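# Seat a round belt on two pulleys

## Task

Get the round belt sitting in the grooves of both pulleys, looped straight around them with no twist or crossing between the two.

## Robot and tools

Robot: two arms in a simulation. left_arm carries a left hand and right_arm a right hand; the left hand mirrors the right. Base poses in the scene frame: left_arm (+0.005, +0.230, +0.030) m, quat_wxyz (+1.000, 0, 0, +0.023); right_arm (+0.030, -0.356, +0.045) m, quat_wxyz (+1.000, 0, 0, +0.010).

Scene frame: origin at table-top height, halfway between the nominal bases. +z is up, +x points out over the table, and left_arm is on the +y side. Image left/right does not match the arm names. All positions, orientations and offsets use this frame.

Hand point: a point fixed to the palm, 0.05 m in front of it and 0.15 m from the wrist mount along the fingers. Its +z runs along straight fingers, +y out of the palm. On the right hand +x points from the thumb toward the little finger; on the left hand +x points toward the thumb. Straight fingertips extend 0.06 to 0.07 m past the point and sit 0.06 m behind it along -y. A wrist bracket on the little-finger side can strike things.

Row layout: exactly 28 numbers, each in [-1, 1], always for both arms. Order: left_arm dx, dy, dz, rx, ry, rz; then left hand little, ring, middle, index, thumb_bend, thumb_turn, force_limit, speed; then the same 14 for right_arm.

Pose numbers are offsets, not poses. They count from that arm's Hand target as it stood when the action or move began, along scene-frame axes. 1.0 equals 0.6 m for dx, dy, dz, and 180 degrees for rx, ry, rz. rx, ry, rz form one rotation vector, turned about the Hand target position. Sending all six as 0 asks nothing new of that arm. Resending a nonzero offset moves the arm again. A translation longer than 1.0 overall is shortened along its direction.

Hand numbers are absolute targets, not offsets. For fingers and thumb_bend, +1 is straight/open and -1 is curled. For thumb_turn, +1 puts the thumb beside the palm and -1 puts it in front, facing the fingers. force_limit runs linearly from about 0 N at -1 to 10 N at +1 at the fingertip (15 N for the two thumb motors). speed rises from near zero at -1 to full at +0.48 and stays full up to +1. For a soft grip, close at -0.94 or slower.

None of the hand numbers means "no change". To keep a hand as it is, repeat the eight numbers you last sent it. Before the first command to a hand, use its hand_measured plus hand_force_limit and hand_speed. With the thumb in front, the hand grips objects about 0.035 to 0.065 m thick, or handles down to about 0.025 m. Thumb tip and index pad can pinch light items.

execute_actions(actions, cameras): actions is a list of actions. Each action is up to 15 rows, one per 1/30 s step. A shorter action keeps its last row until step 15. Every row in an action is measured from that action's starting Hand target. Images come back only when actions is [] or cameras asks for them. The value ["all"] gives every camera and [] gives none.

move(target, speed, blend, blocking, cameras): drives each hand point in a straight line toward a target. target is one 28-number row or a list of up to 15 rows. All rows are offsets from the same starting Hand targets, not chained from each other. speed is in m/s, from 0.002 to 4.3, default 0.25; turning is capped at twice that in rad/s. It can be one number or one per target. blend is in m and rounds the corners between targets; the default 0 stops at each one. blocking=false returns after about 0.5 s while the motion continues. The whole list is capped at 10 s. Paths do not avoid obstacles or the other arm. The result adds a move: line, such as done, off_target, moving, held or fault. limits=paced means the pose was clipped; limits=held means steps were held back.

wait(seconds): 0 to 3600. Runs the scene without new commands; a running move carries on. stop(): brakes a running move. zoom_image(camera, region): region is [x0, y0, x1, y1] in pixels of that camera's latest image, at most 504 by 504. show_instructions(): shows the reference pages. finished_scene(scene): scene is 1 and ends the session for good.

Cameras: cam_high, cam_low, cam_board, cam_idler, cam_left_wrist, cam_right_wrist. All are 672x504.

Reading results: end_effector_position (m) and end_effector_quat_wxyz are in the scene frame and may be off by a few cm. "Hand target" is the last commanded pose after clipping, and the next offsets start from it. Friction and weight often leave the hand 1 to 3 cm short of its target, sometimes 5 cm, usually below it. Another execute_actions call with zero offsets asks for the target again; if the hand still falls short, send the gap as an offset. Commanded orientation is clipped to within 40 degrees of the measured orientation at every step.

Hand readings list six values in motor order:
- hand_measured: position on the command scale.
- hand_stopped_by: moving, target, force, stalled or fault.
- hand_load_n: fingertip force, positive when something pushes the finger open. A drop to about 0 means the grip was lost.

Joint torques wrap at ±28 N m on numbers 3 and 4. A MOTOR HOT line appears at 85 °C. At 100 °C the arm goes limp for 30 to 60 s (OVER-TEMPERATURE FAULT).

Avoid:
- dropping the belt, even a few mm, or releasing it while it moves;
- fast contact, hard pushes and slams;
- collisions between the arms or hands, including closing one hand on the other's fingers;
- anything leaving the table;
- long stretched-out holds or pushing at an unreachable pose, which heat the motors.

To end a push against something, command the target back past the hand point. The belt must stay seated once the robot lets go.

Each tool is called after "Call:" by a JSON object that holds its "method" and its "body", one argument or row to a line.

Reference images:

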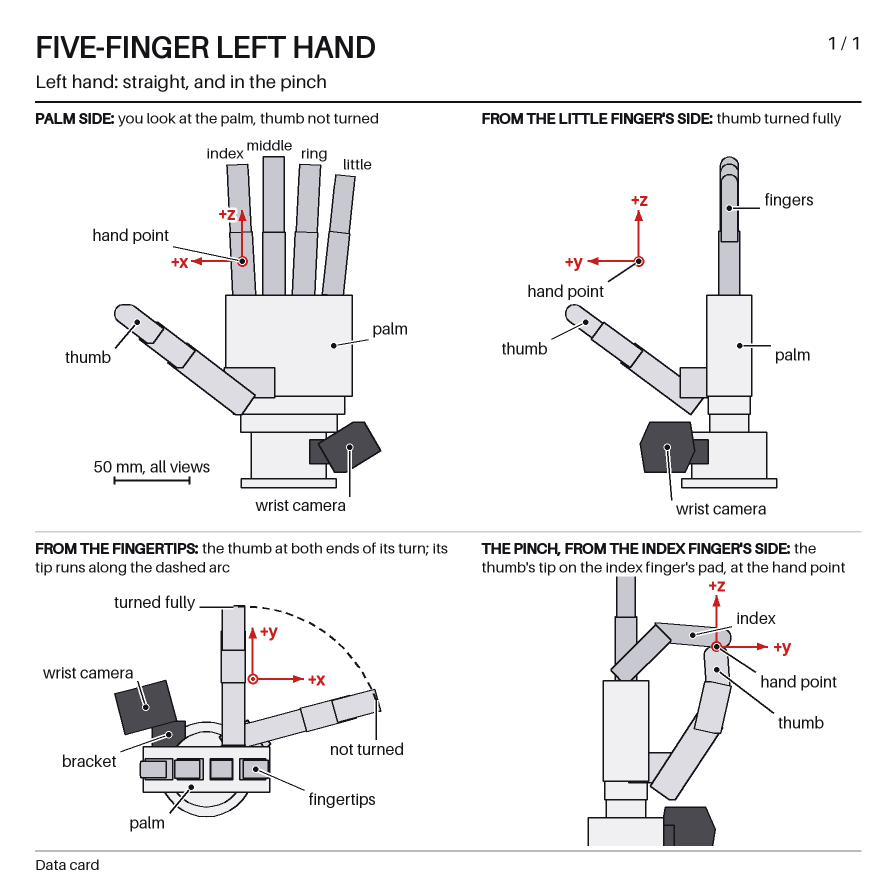

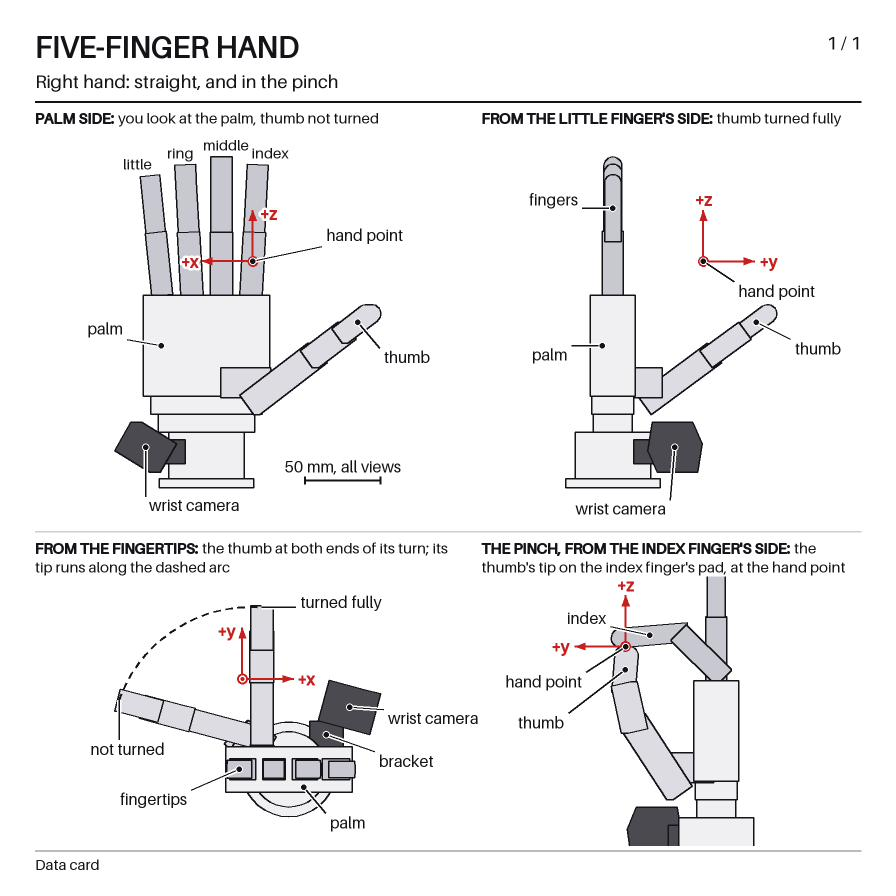

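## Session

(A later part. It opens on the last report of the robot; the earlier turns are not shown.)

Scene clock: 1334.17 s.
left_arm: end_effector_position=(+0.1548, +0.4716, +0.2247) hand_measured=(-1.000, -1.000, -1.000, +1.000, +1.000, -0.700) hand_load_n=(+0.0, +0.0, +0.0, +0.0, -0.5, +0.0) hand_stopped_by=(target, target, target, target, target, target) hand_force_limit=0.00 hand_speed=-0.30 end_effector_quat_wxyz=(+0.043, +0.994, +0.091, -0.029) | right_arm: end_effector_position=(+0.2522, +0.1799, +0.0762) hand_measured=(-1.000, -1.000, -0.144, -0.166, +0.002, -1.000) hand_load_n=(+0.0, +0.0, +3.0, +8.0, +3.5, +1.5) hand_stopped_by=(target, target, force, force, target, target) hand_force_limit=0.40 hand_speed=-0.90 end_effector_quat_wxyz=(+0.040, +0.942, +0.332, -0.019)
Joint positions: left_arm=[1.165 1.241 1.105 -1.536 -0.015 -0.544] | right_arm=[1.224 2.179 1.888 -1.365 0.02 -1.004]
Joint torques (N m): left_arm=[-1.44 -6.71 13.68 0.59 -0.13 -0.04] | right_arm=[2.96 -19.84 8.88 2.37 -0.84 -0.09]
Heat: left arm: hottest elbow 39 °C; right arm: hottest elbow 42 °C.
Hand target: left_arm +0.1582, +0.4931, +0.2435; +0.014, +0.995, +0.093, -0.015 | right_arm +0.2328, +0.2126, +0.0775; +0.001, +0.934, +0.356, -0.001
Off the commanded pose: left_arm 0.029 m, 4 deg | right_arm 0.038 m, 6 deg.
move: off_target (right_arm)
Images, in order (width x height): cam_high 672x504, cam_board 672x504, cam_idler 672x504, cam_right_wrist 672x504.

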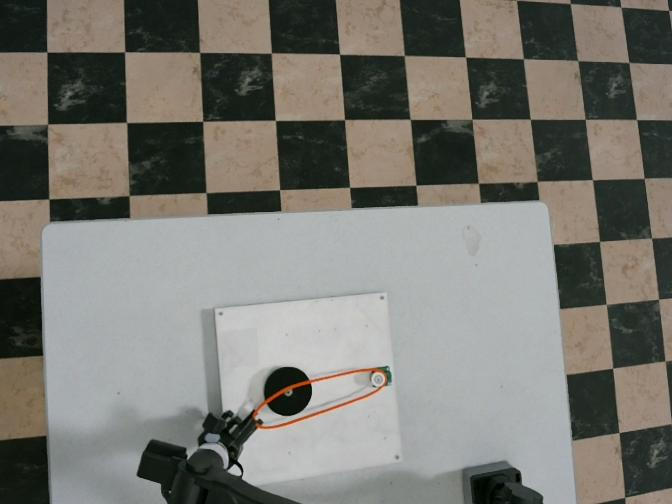

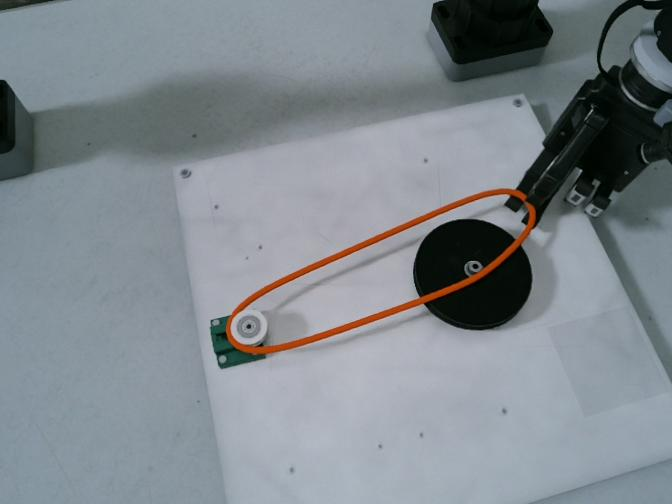

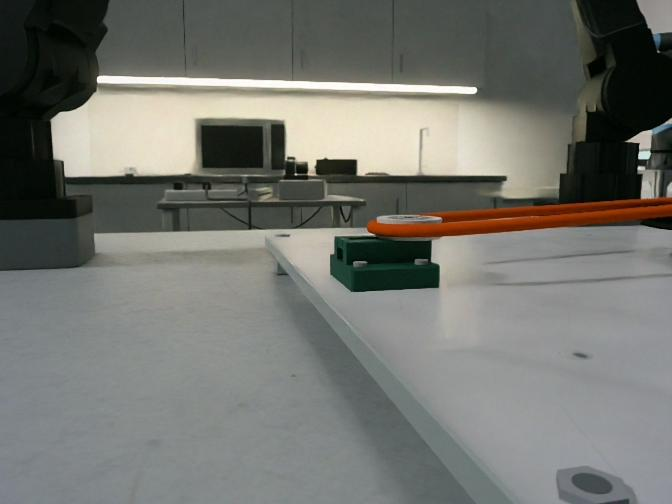

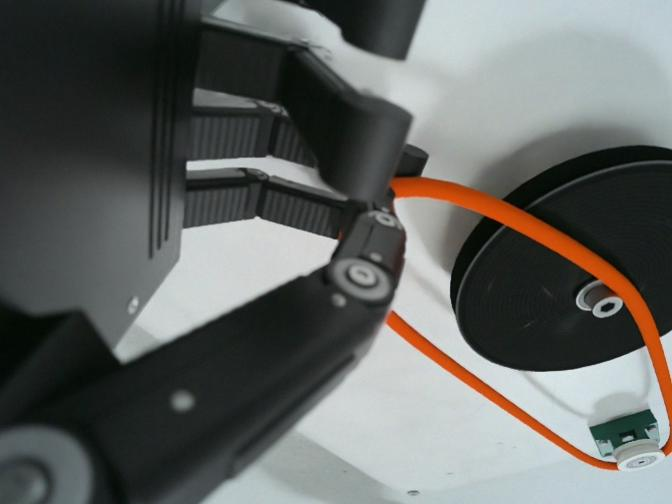

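Call:
{"method": "move", "body": {
  "target": [0,0,0,0,0,0,-1,-1,-1,1,1,-0.7,0.0,-0.3,0.0,0.0,-0.04,0,0,0,-1,-1,-0.5,-0.5,0.0,-1,0.4,-0.9],
  "speed": 0.06,
  "cameras": ["cam_board","cam_idler","cam_low","cam_right_wrist"]
}}

Call:
{"method": "zoom_image", "body": {
  "camera": "cam_low",
  "region": [190, 200, 410, 330]
}}

Scene clock: 1337.67 s.
left_arm: end_effector_position=(+0.1548, +0.4716, +0.2247) hand_measured=(-1.000, -1.000, -1.000, +1.000, +1.000, -0.700) hand_load_n=(+0.0, +0.0, -0.5, +0.0, +0.0, +0.0) hand_stopped_by=(target, target, target, target, target, target) hand_force_limit=0.00 hand_speed=-0.30 end_effector_quat_wxyz=(+0.043, +0.994, +0.091, -0.029) | right_arm: end_effector_position=(+0.2535, +0.1805, +0.0662) hand_measured=(-1.000, -1.000, -0.144, -0.166, +0.002, -1.000) hand_load_n=(+0.0, -0.5, +1.0, +8.5, +3.5, +2.0) hand_stopped_by=(target, target, force, force, target, target) hand_force_limit=0.40 hand_speed=-0.90 end_effector_quat_wxyz=(+0.036, +0.942, +0.332, -0.012)
Joint positions: left_arm=[1.165 1.241 1.105 -1.536 -0.015 -0.544] | right_arm=[1.224 2.179 1.863 -1.326 0.025 -1.004]
Joint torques (N m): left_arm=[-1.44 -6.71 13.68 0.58 -0.13 -0.04] | right_arm=[2.61 -17.61 8.42 2.63 -1.05 -0.07]
Heat: left arm: hottest elbow 39 °C; right arm: hottest elbow 41 °C.
Hand target: left_arm +0.1582, +0.4931, +0.2435; +0.014, +0.995, +0.093, -0.015 | right_arm +0.2327, +0.2125, +0.0534; +0.001, +0.935, +0.356, -0.002
Off the commanded pose: left_arm 0.029 m, 4 deg | right_arm 0.040 m, 5 deg.
move: off_target (right_arm)
Images, in order (width x height): cam_low 672x504, cam_board 672x504, cam_idler 672x504, cam_right_wrist 672x504.

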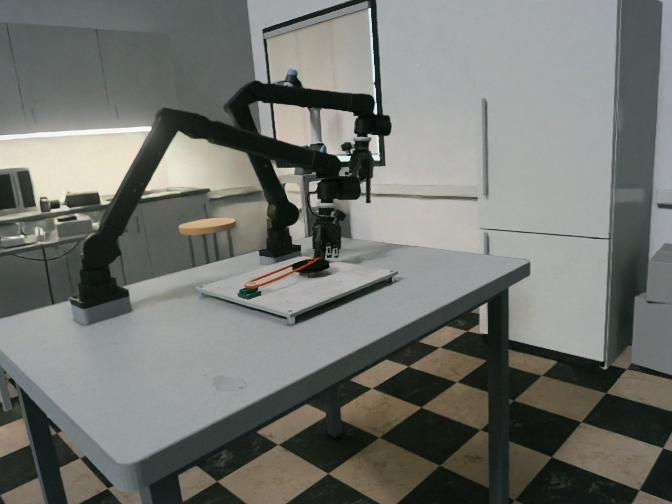

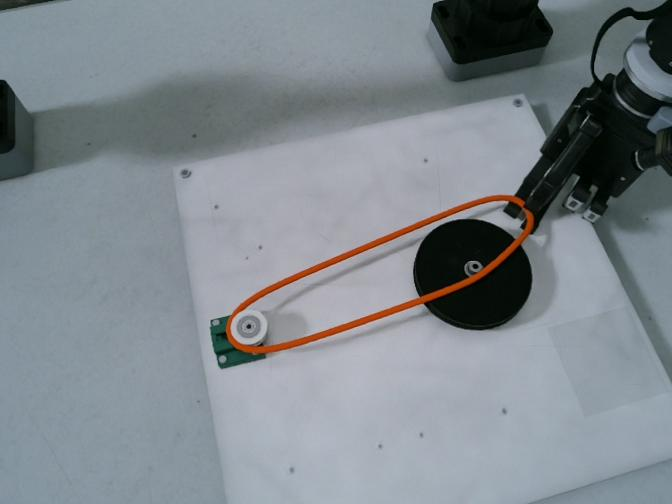

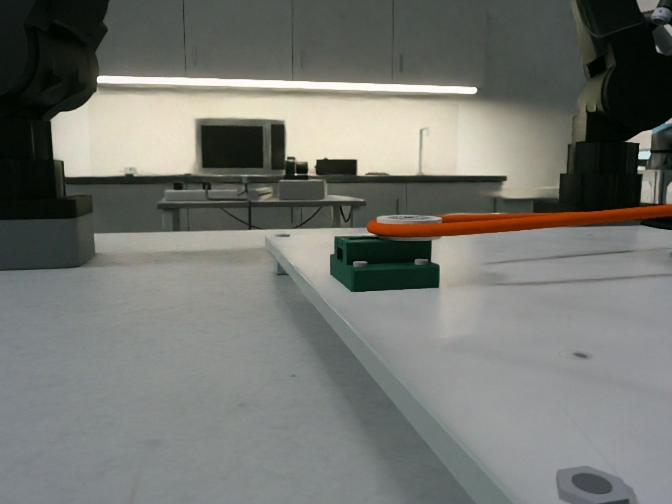

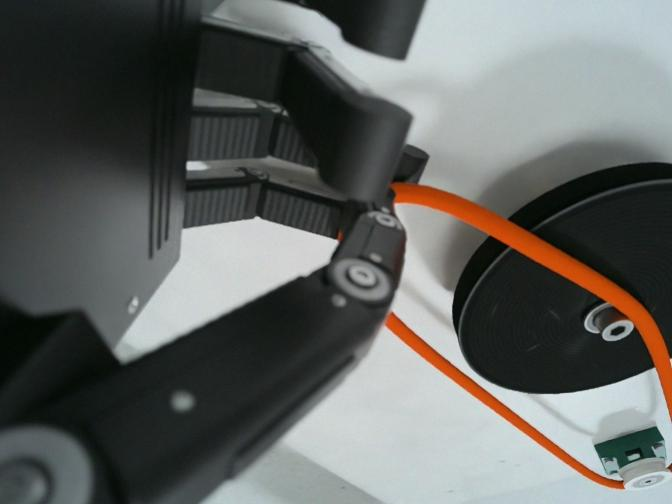

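Scaled by 2.291 from the camera's image (finer frame: 960x720).

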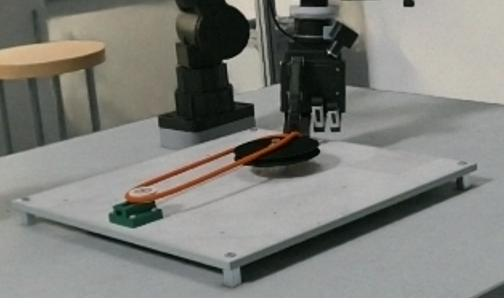

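Call:
{"method": "move", "body": {
  "target": [0,0,0,0,0,0,-1,-1,-1,1,1,-0.7,0.0,-0.3,-0.005,0.005,-0.035,0,0,0,-1,-1,-0.5,-0.5,0.0,-1,0.4,-0.9],
  "speed": 0.06,
  "cameras": ["cam_board","cam_idler","cam_high","cam_low","cam_right_wrist"]
}}

Call:
{"method": "zoom_image", "body": {
  "camera": "cam_low",
  "region": [230, 220, 370, 310]
}}

Scene clock: 1341.33 s.
left_arm: end_effector_position=(+0.1548, +0.4716, +0.2247) hand_measured=(-1.000, -1.000, -1.000, +1.000, +1.000, -0.700) hand_load_n=(+0.0, +0.0, +0.0, +0.0, +0.0, +0.0) hand_stopped_by=(target, target, target, target, target, target) hand_force_limit=0.00 hand_speed=-0.30 end_effector_quat_wxyz=(+0.043, +0.994, +0.091, -0.029) | right_arm: end_effector_position=(+0.2535, +0.1804, +0.0647) hand_measured=(-1.000, -1.000, -0.144, -0.166, +0.002, -1.000) hand_load_n=(+0.0, +0.0, +0.0, +8.5, +3.5, +2.5) hand_stopped_by=(target, target, force, force, target, target) hand_force_limit=0.40 hand_speed=-0.90 end_effector_quat_wxyz=(+0.033, +0.943, +0.332, -0.010)
Joint positions: left_arm=[1.165 1.241 1.105 -1.536 -0.015 -0.544] | right_arm=[1.224 2.175 1.853 -1.314 0.025 -1.004]
Joint torques (N m): left_arm=[-1.44 -6.71 13.67 0.59 -0.13 -0.04] | right_arm=[3.19 -16.56 7.8 3.84 -1.04 -0.04]
Heat: left arm: hottest elbow 39 °C; right arm: hottest elbow 41 °C.
Hand target: left_arm +0.1582, +0.4931, +0.2435; +0.014, +0.995, +0.093, -0.015 | right_arm +0.2297, +0.2155, +0.0325; +0.001, +0.935, +0.356, -0.002
Off the commanded pose: left_arm 0.029 m, 4 deg | right_arm 0.053 m, 5 deg.
move: off_target (right_arm)
Images, in order (width x height): cam_high 672x504, cam_low 672x504, cam_board 672x504, cam_idler 672x504, cam_right_wrist 672x504.

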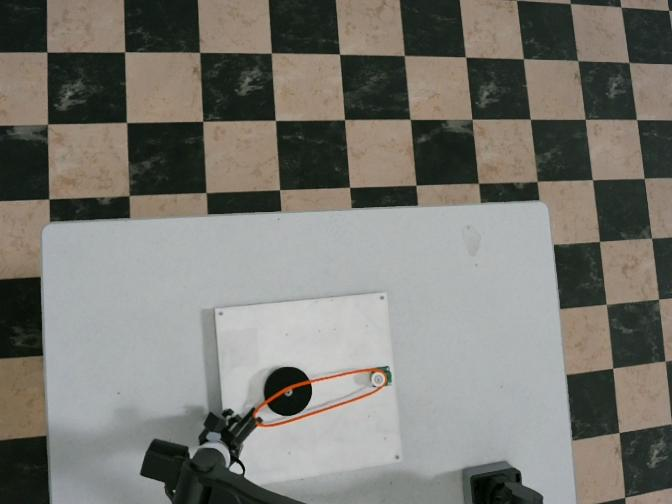

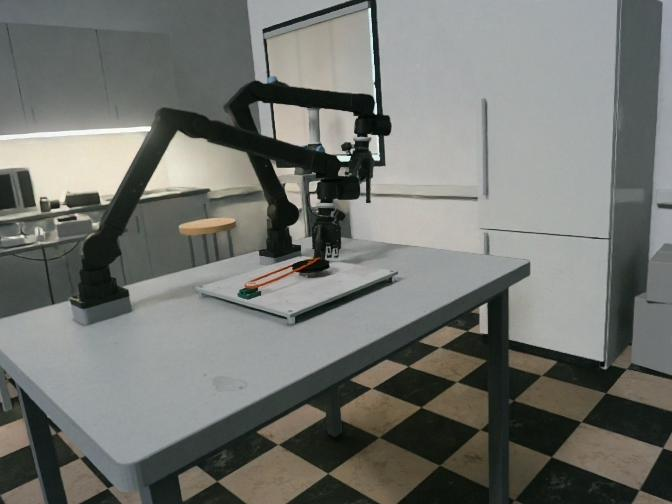

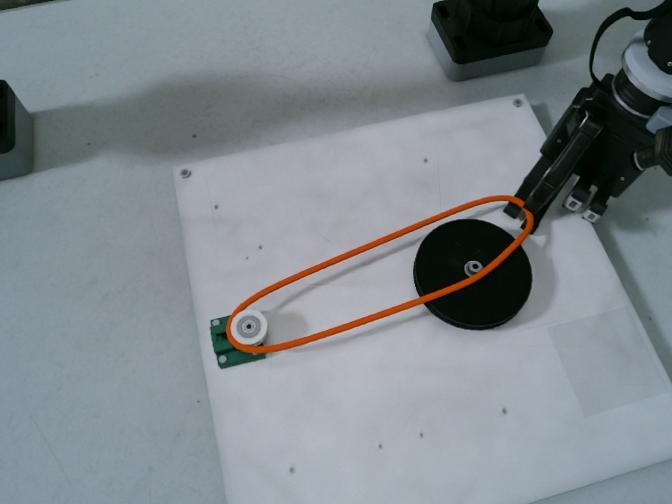

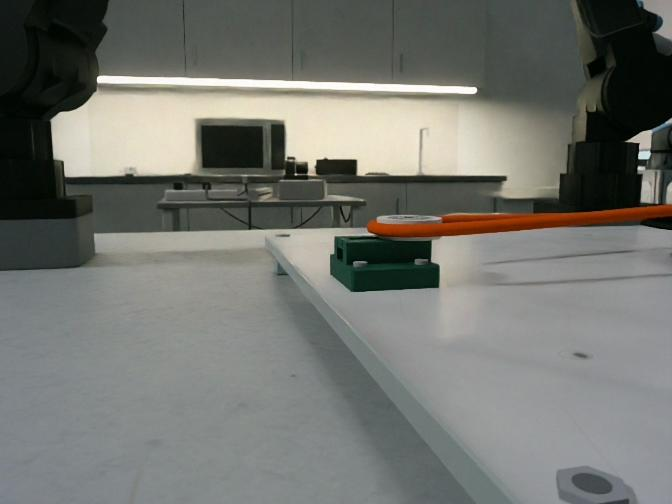

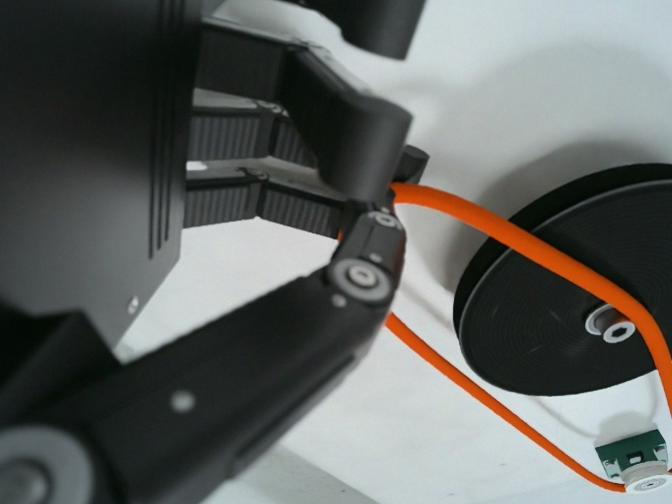

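Scaled by 3.600 from the camera's image (finer frame: 960x720).

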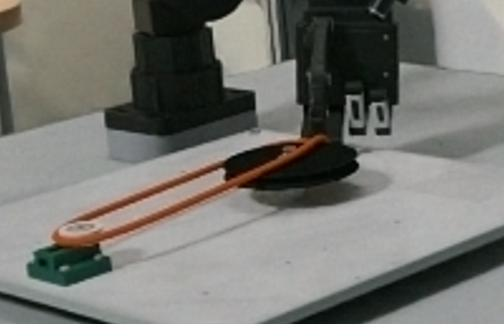

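Call:
{"method": "zoom_image", "body": {
  "camera": "cam_board",
  "region": [440, 150, 620, 290]
}}

Call:
{"method": "zoom_image", "body": {
  "camera": "cam_right_wrist",
  "region": [200, 80, 672, 434]
}}

Scaled by 2.800 from the camera's image (finer frame: 960x720).

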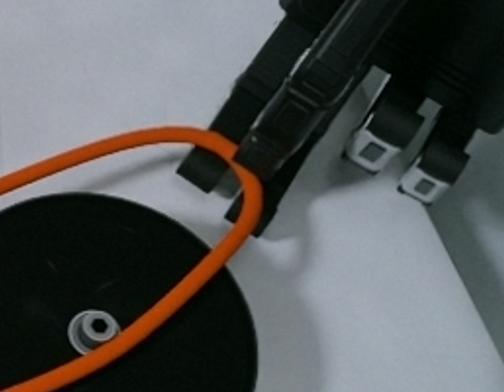

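Scaled by 1.068 from the camera's image (finer frame: 960x720).

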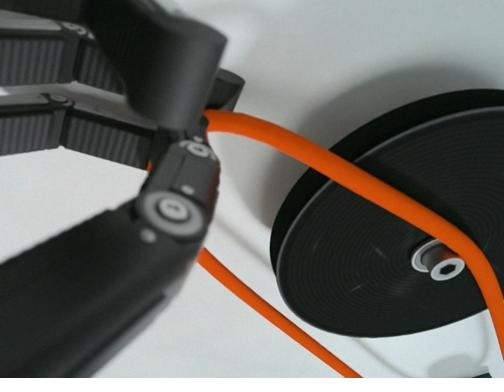

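Call:
{"method": "move", "body": {
  "target": [0,0,0,0,0,0,-1,-1,-1,1,1,-0.7,0.0,-0.3,-0.015,0.025,0.015,0,0,0,-1,-1,-0.5,-0.5,0.0,-1,0.4,-0.9],
  "speed": 0.06,
  "cameras": ["cam_board","cam_idler","cam_high","cam_low","cam_right_wrist"]
}}

Call:
{"method": "zoom_image", "body": {
  "camera": "cam_low",
  "region": [230, 220, 370, 310]
}}

Scene clock: 1349.70 s.
left_arm: end_effector_position=(+0.1548, +0.4716, +0.2247) hand_measured=(-1.000, -1.000, -1.000, +1.000, +1.000, -0.700) hand_load_n=(+0.0, +0.0, +0.0, +0.0, +0.0, +0.0) hand_stopped_by=(target, target, target, target, target, target) hand_force_limit=0.00 hand_speed=-0.30 end_effector_quat_wxyz=(+0.043, +0.994, +0.091, -0.029) | right_arm: end_effector_position=(+0.2525, +0.1808, +0.0651) hand_measured=(-1.000, -1.000, -0.144, -0.166, +0.002, -1.000) hand_load_n=(+0.0, +0.0, +0.0, +8.0, +3.5, +2.0) hand_stopped_by=(target, target, force, force, target, target) hand_force_limit=0.40 hand_speed=-0.90 end_effector_quat_wxyz=(+0.035, +0.943, +0.330, -0.007)
Joint positions: left_arm=[1.165 1.241 1.105 -1.536 -0.015 -0.544] | right_arm=[1.228 2.175 1.854 -1.314 0.032 -0.996]
Joint torques (N m): left_arm=[-1.44 -6.71 13.67 0.58 -0.13 -0.04] | right_arm=[4.89 -15.33 12.23 2.28 -1.36 0.05]
Heat: left arm: hottest elbow 39 °C; right arm: hottest elbow 40 °C.
Hand target: left_arm +0.1582, +0.4931, +0.2435; +0.014, +0.995, +0.093, -0.015 | right_arm +0.2207, +0.2306, +0.0416; +0.001, +0.934, +0.356, -0.002
Off the commanded pose: left_arm 0.029 m, 4 deg | right_arm 0.064 m, 5 deg.
move: off_target (right_arm)
Images, in order (width x height): cam_high 672x504, cam_low 672x504, cam_board 672x504, cam_idler 672x504, cam_right_wrist 672x504.

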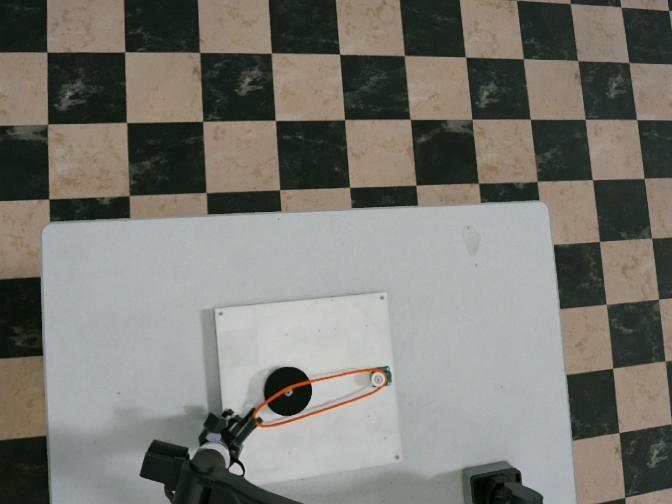

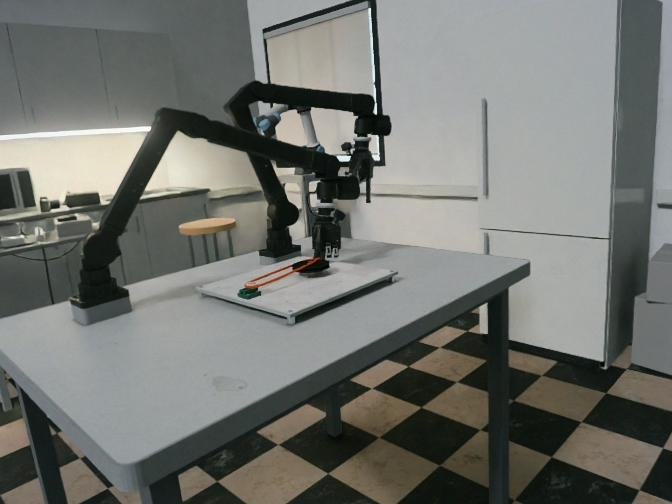

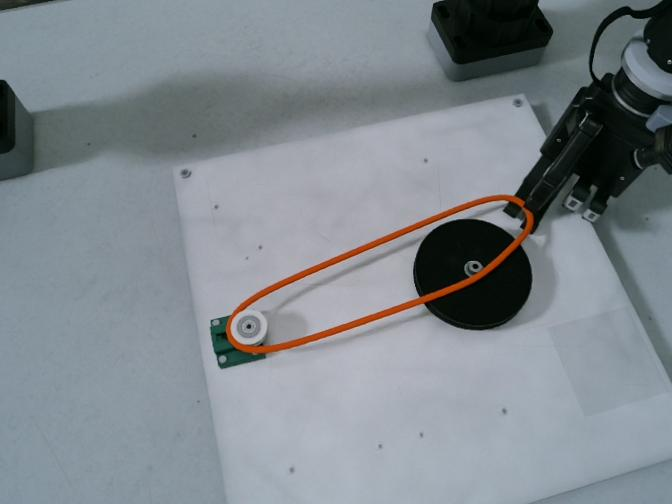

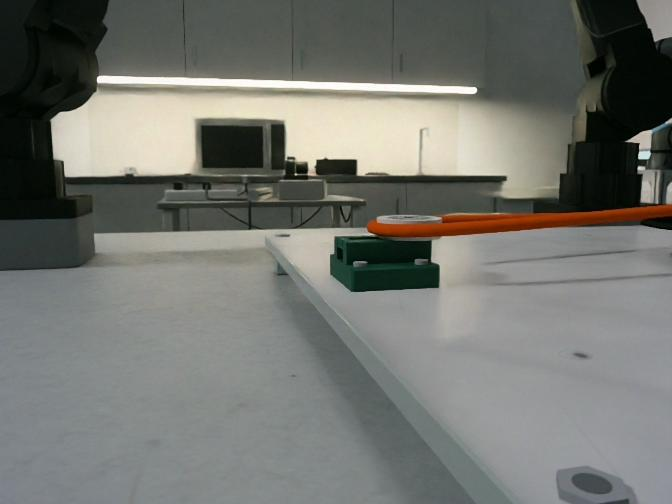

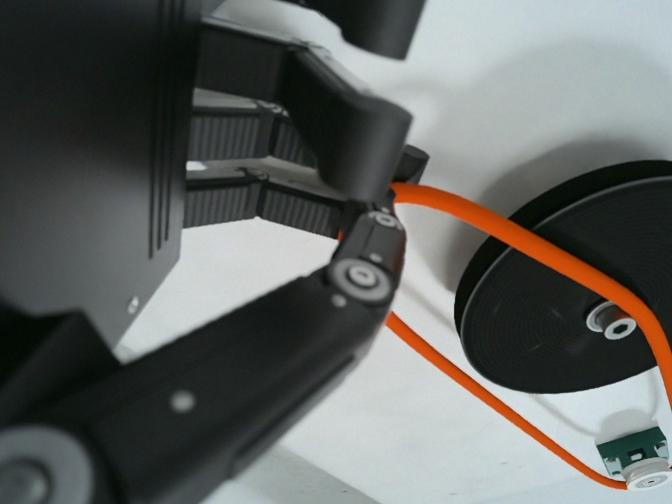

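Scaled by 3.600 from the camera's image (finer frame: 960x720).

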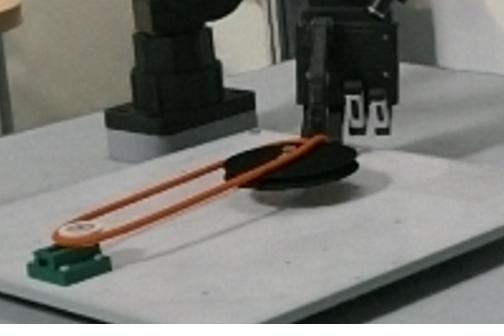

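Call:
{"method": "move", "body": {
  "target": [0,0,0,0,0,0,-1,-1,-1,1,1,-0.7,0.0,-0.3,0.015,0.04,0.005,0,0,-0.03,-1,-1,-0.5,-0.5,0.0,-1,0.4,-0.9],
  "speed": 0.06,
  "cameras": ["cam_board","cam_idler","cam_high","cam_low","cam_right_wrist"]
}}

Call:
{"method": "zoom_image", "body": {
  "camera": "cam_low",
  "region": [230, 220, 370, 310]
}}

Scene clock: 1355.37 s.
left_arm: end_effector_position=(+0.1548, +0.4716, +0.2247) hand_measured=(-1.000, -1.000, -1.000, +1.000, +1.000, -0.700) hand_load_n=(+0.0, +0.0, +0.0, +0.0, +0.0, +0.0) hand_stopped_by=(target, target, target, target, target, target) hand_force_limit=0.00 hand_speed=-0.30 end_effector_quat_wxyz=(+0.043, +0.994, +0.091, -0.029) | right_arm: end_effector_position=(+0.2550, +0.1924, +0.0672) hand_measured=(-1.000, -1.000, -0.144, -0.166, +0.002, -1.000) hand_load_n=(+0.0, +0.0, +0.0, +8.0, +10.5, +3.0) hand_stopped_by=(target, target, force, force, target, target) hand_force_limit=0.40 hand_speed=-0.90 end_effector_quat_wxyz=(+0.052, +0.954, +0.295, -0.014)
Joint positions: left_arm=[1.165 1.241 1.105 -1.536 -0.015 -0.544] | right_arm=[1.224 2.244 1.972 -1.4 0.039 -0.924]
Joint torques (N m): left_arm=[-1.44 -6.71 13.67 0.59 -0.14 -0.04] | right_arm=[4.07 -15.21 14.61 2.8 -1.66 0.09]
Heat: left arm: hottest elbow 39 °C; right arm: hottest elbow 41 °C.
Hand target: left_arm +0.1582, +0.4931, +0.2435; +0.014, +0.995, +0.093, -0.015 | right_arm +0.2296, +0.2547, +0.0445; +0.001, +0.950, +0.312, -0.002
Off the commanded pose: left_arm 0.029 m, 4 deg | right_arm 0.071 m, 6 deg.
move: off_target (right_arm)
Images, in order (width x height): cam_high 672x504, cam_low 672x504, cam_board 672x504, cam_idler 672x504, cam_right_wrist 672x504.

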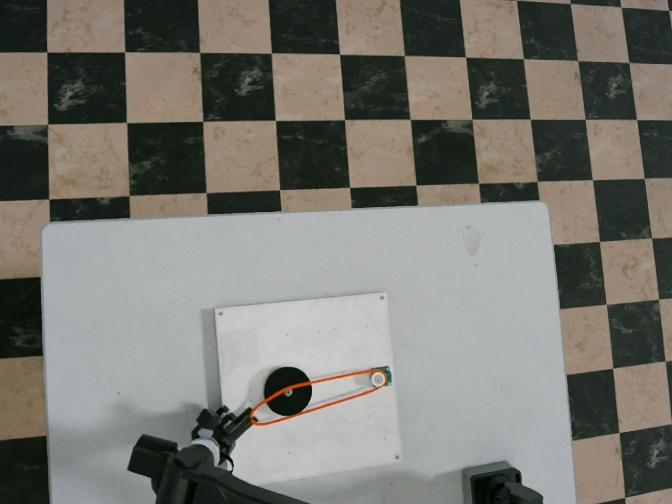

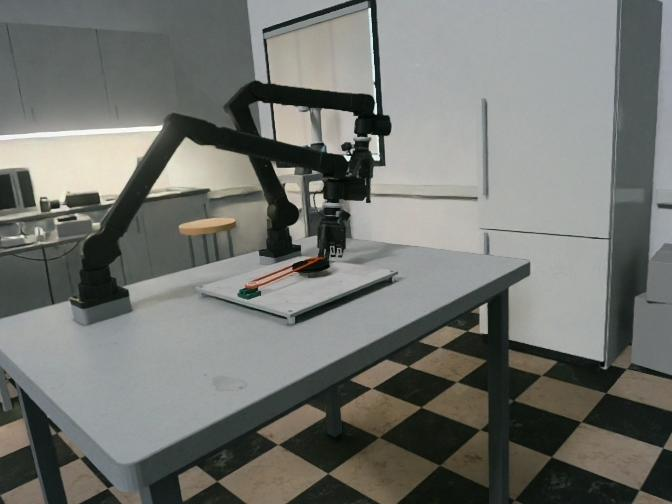

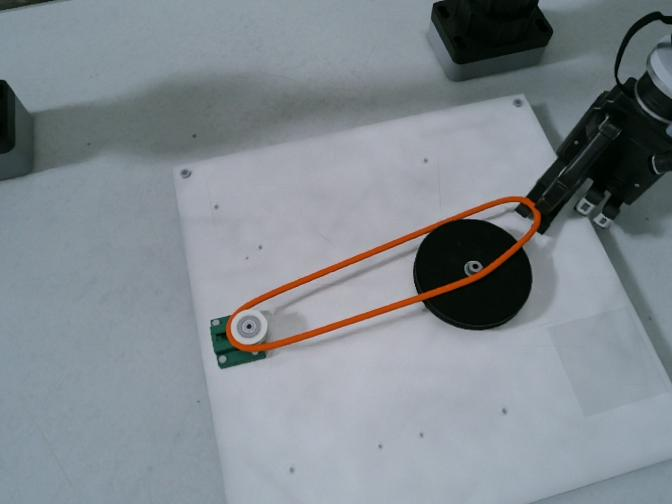

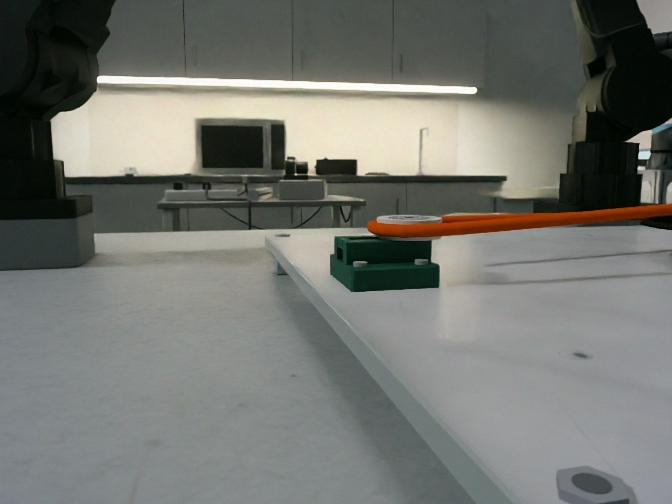

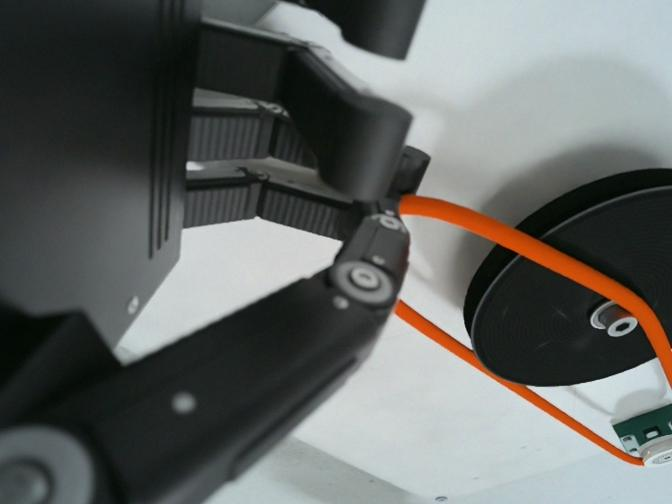

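Scaled by 3.600 from the camera's image (finer frame: 960x720).

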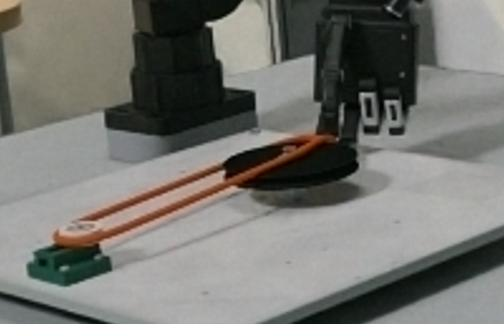

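Call:
{"method": "zoom_image", "body": {
  "camera": "cam_right_wrist",
  "region": [380, 240, 672, 480]
}}

Call:
{"method": "zoom_image", "body": {
  "camera": "cam_board",
  "region": [390, 160, 570, 300]
}}

Scaled by 1.726 from the camera's image (finer frame: 960x720).

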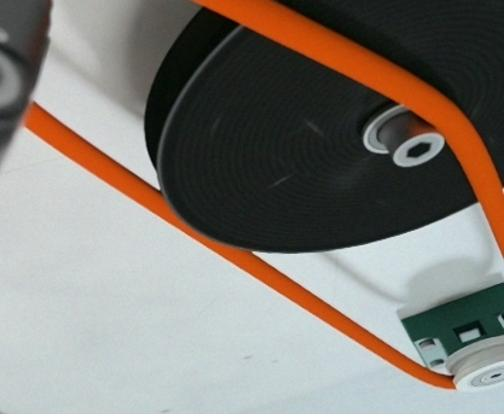

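Scaled by 2.800 from the camera's image (finer frame: 960x720).

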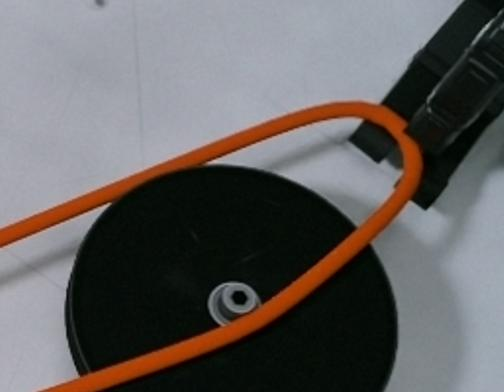

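Call:
{"method": "move", "body": {
  "target": [0,0,0,0,0,0,-1,-1,-1,1,1,-0.7,0.0,-0.3,0.07,-0.01,0.0,0,0,-0.05,-1,-1,-0.5,-0.5,0.0,-1,0.4,-0.9],
  "speed": 0.06,
  "cameras": ["cam_board","cam_idler","cam_high","cam_low","cam_right_wrist"]
}}

Call:
{"method": "zoom_image", "body": {
  "camera": "cam_low",
  "region": [230, 220, 370, 310]
}}

Call:
{"method": "zoom_image", "body": {
  "camera": "cam_board",
  "region": [390, 160, 640, 340]
}}

Scene clock: 1365.00 s.
left_arm: end_effector_position=(+0.1548, +0.4716, +0.2247) hand_measured=(-1.000, -1.000, -1.000, +1.000, +1.000, -0.700) hand_load_n=(+0.0, +0.0, +0.0, +0.0, +0.0, +0.0) hand_stopped_by=(target, target, target, target, target, target) hand_force_limit=0.00 hand_speed=-0.30 end_effector_quat_wxyz=(+0.043, +0.994, +0.091, -0.029) | right_arm: end_effector_position=(+0.2784, +0.1974, +0.0669) hand_measured=(-1.000, -1.000, -0.144, -0.166, +0.002, -1.000) hand_load_n=(+0.0, +0.0, +0.0, +8.0, +10.0, +3.5) hand_stopped_by=(target, target, force, force, target, target) hand_force_limit=0.40 hand_speed=-0.90 end_effector_quat_wxyz=(+0.045, +0.973, +0.225, -0.016)
Joint positions: left_arm=[1.165 1.241 1.105 -1.536 -0.015 -0.544] | right_arm=[1.176 2.288 2.055 -1.429 0.024 -0.827]
Joint torques (N m): left_arm=[-1.44 -6.71 13.67 0.59 -0.14 -0.04] | right_arm=[1.85 -16.21 14.39 2.81 -1.06 0]
Heat: left arm: hottest elbow 39 °C; right arm: hottest elbow 42 °C.
Hand target: left_arm +0.1582, +0.4931, +0.2435; +0.014, +0.995, +0.093, -0.015 | right_arm +0.2717, +0.2486, +0.0445; +0.001, +0.972, +0.236, -0.002
Off the commanded pose: left_arm 0.029 m, 4 deg | right_arm 0.056 m, 5 deg.
move: off_target (right_arm)
Images, in order (width x height): cam_high 672x504, cam_low 672x504, cam_board 672x504, cam_idler 672x504, cam_right_wrist 672x504.

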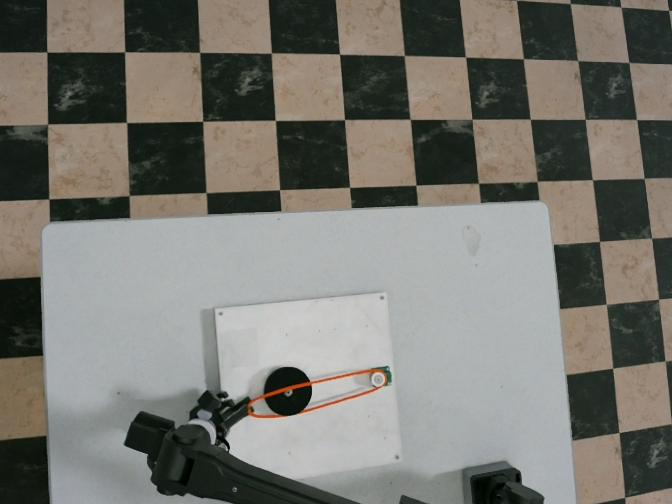

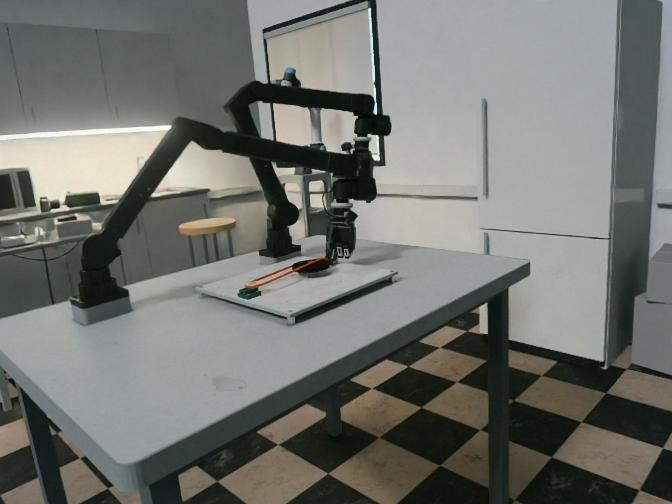

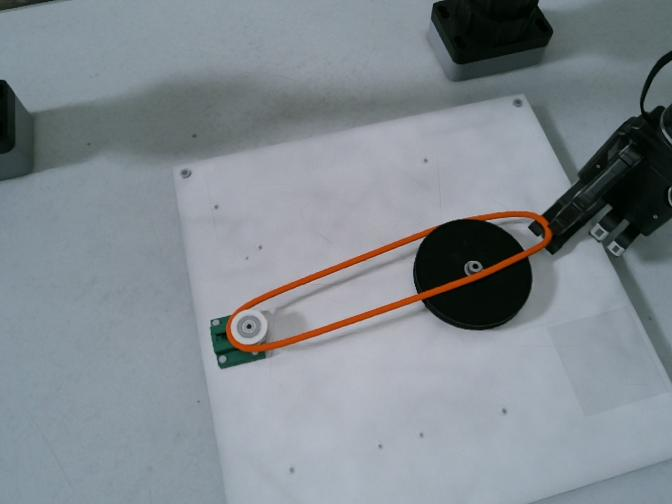

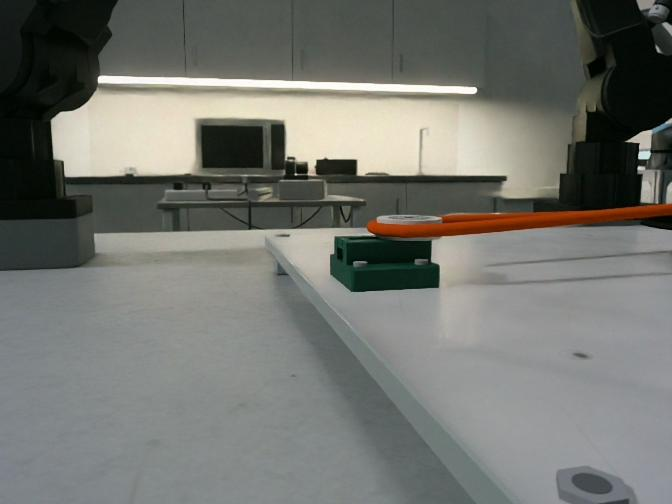

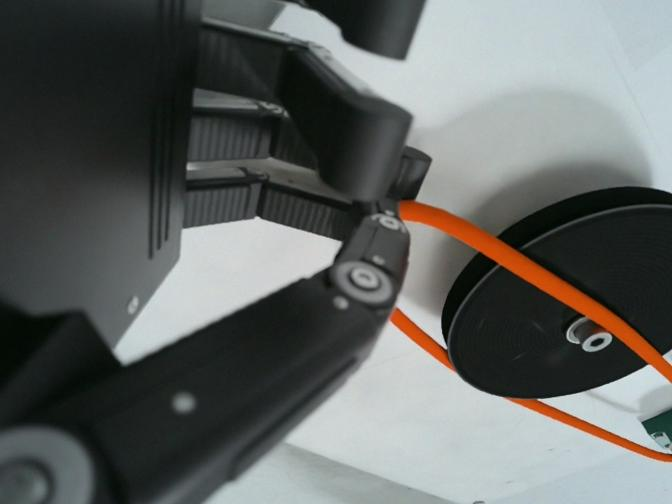

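Scaled by 3.600 from the camera's image (finer frame: 960x720).

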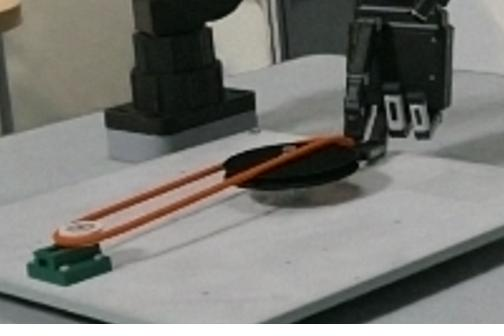

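Scaled by 2.016 from the camera's image (finer frame: 960x720).

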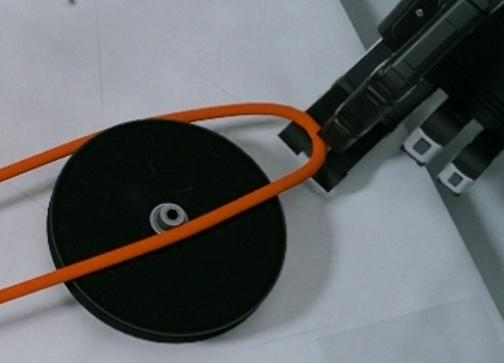

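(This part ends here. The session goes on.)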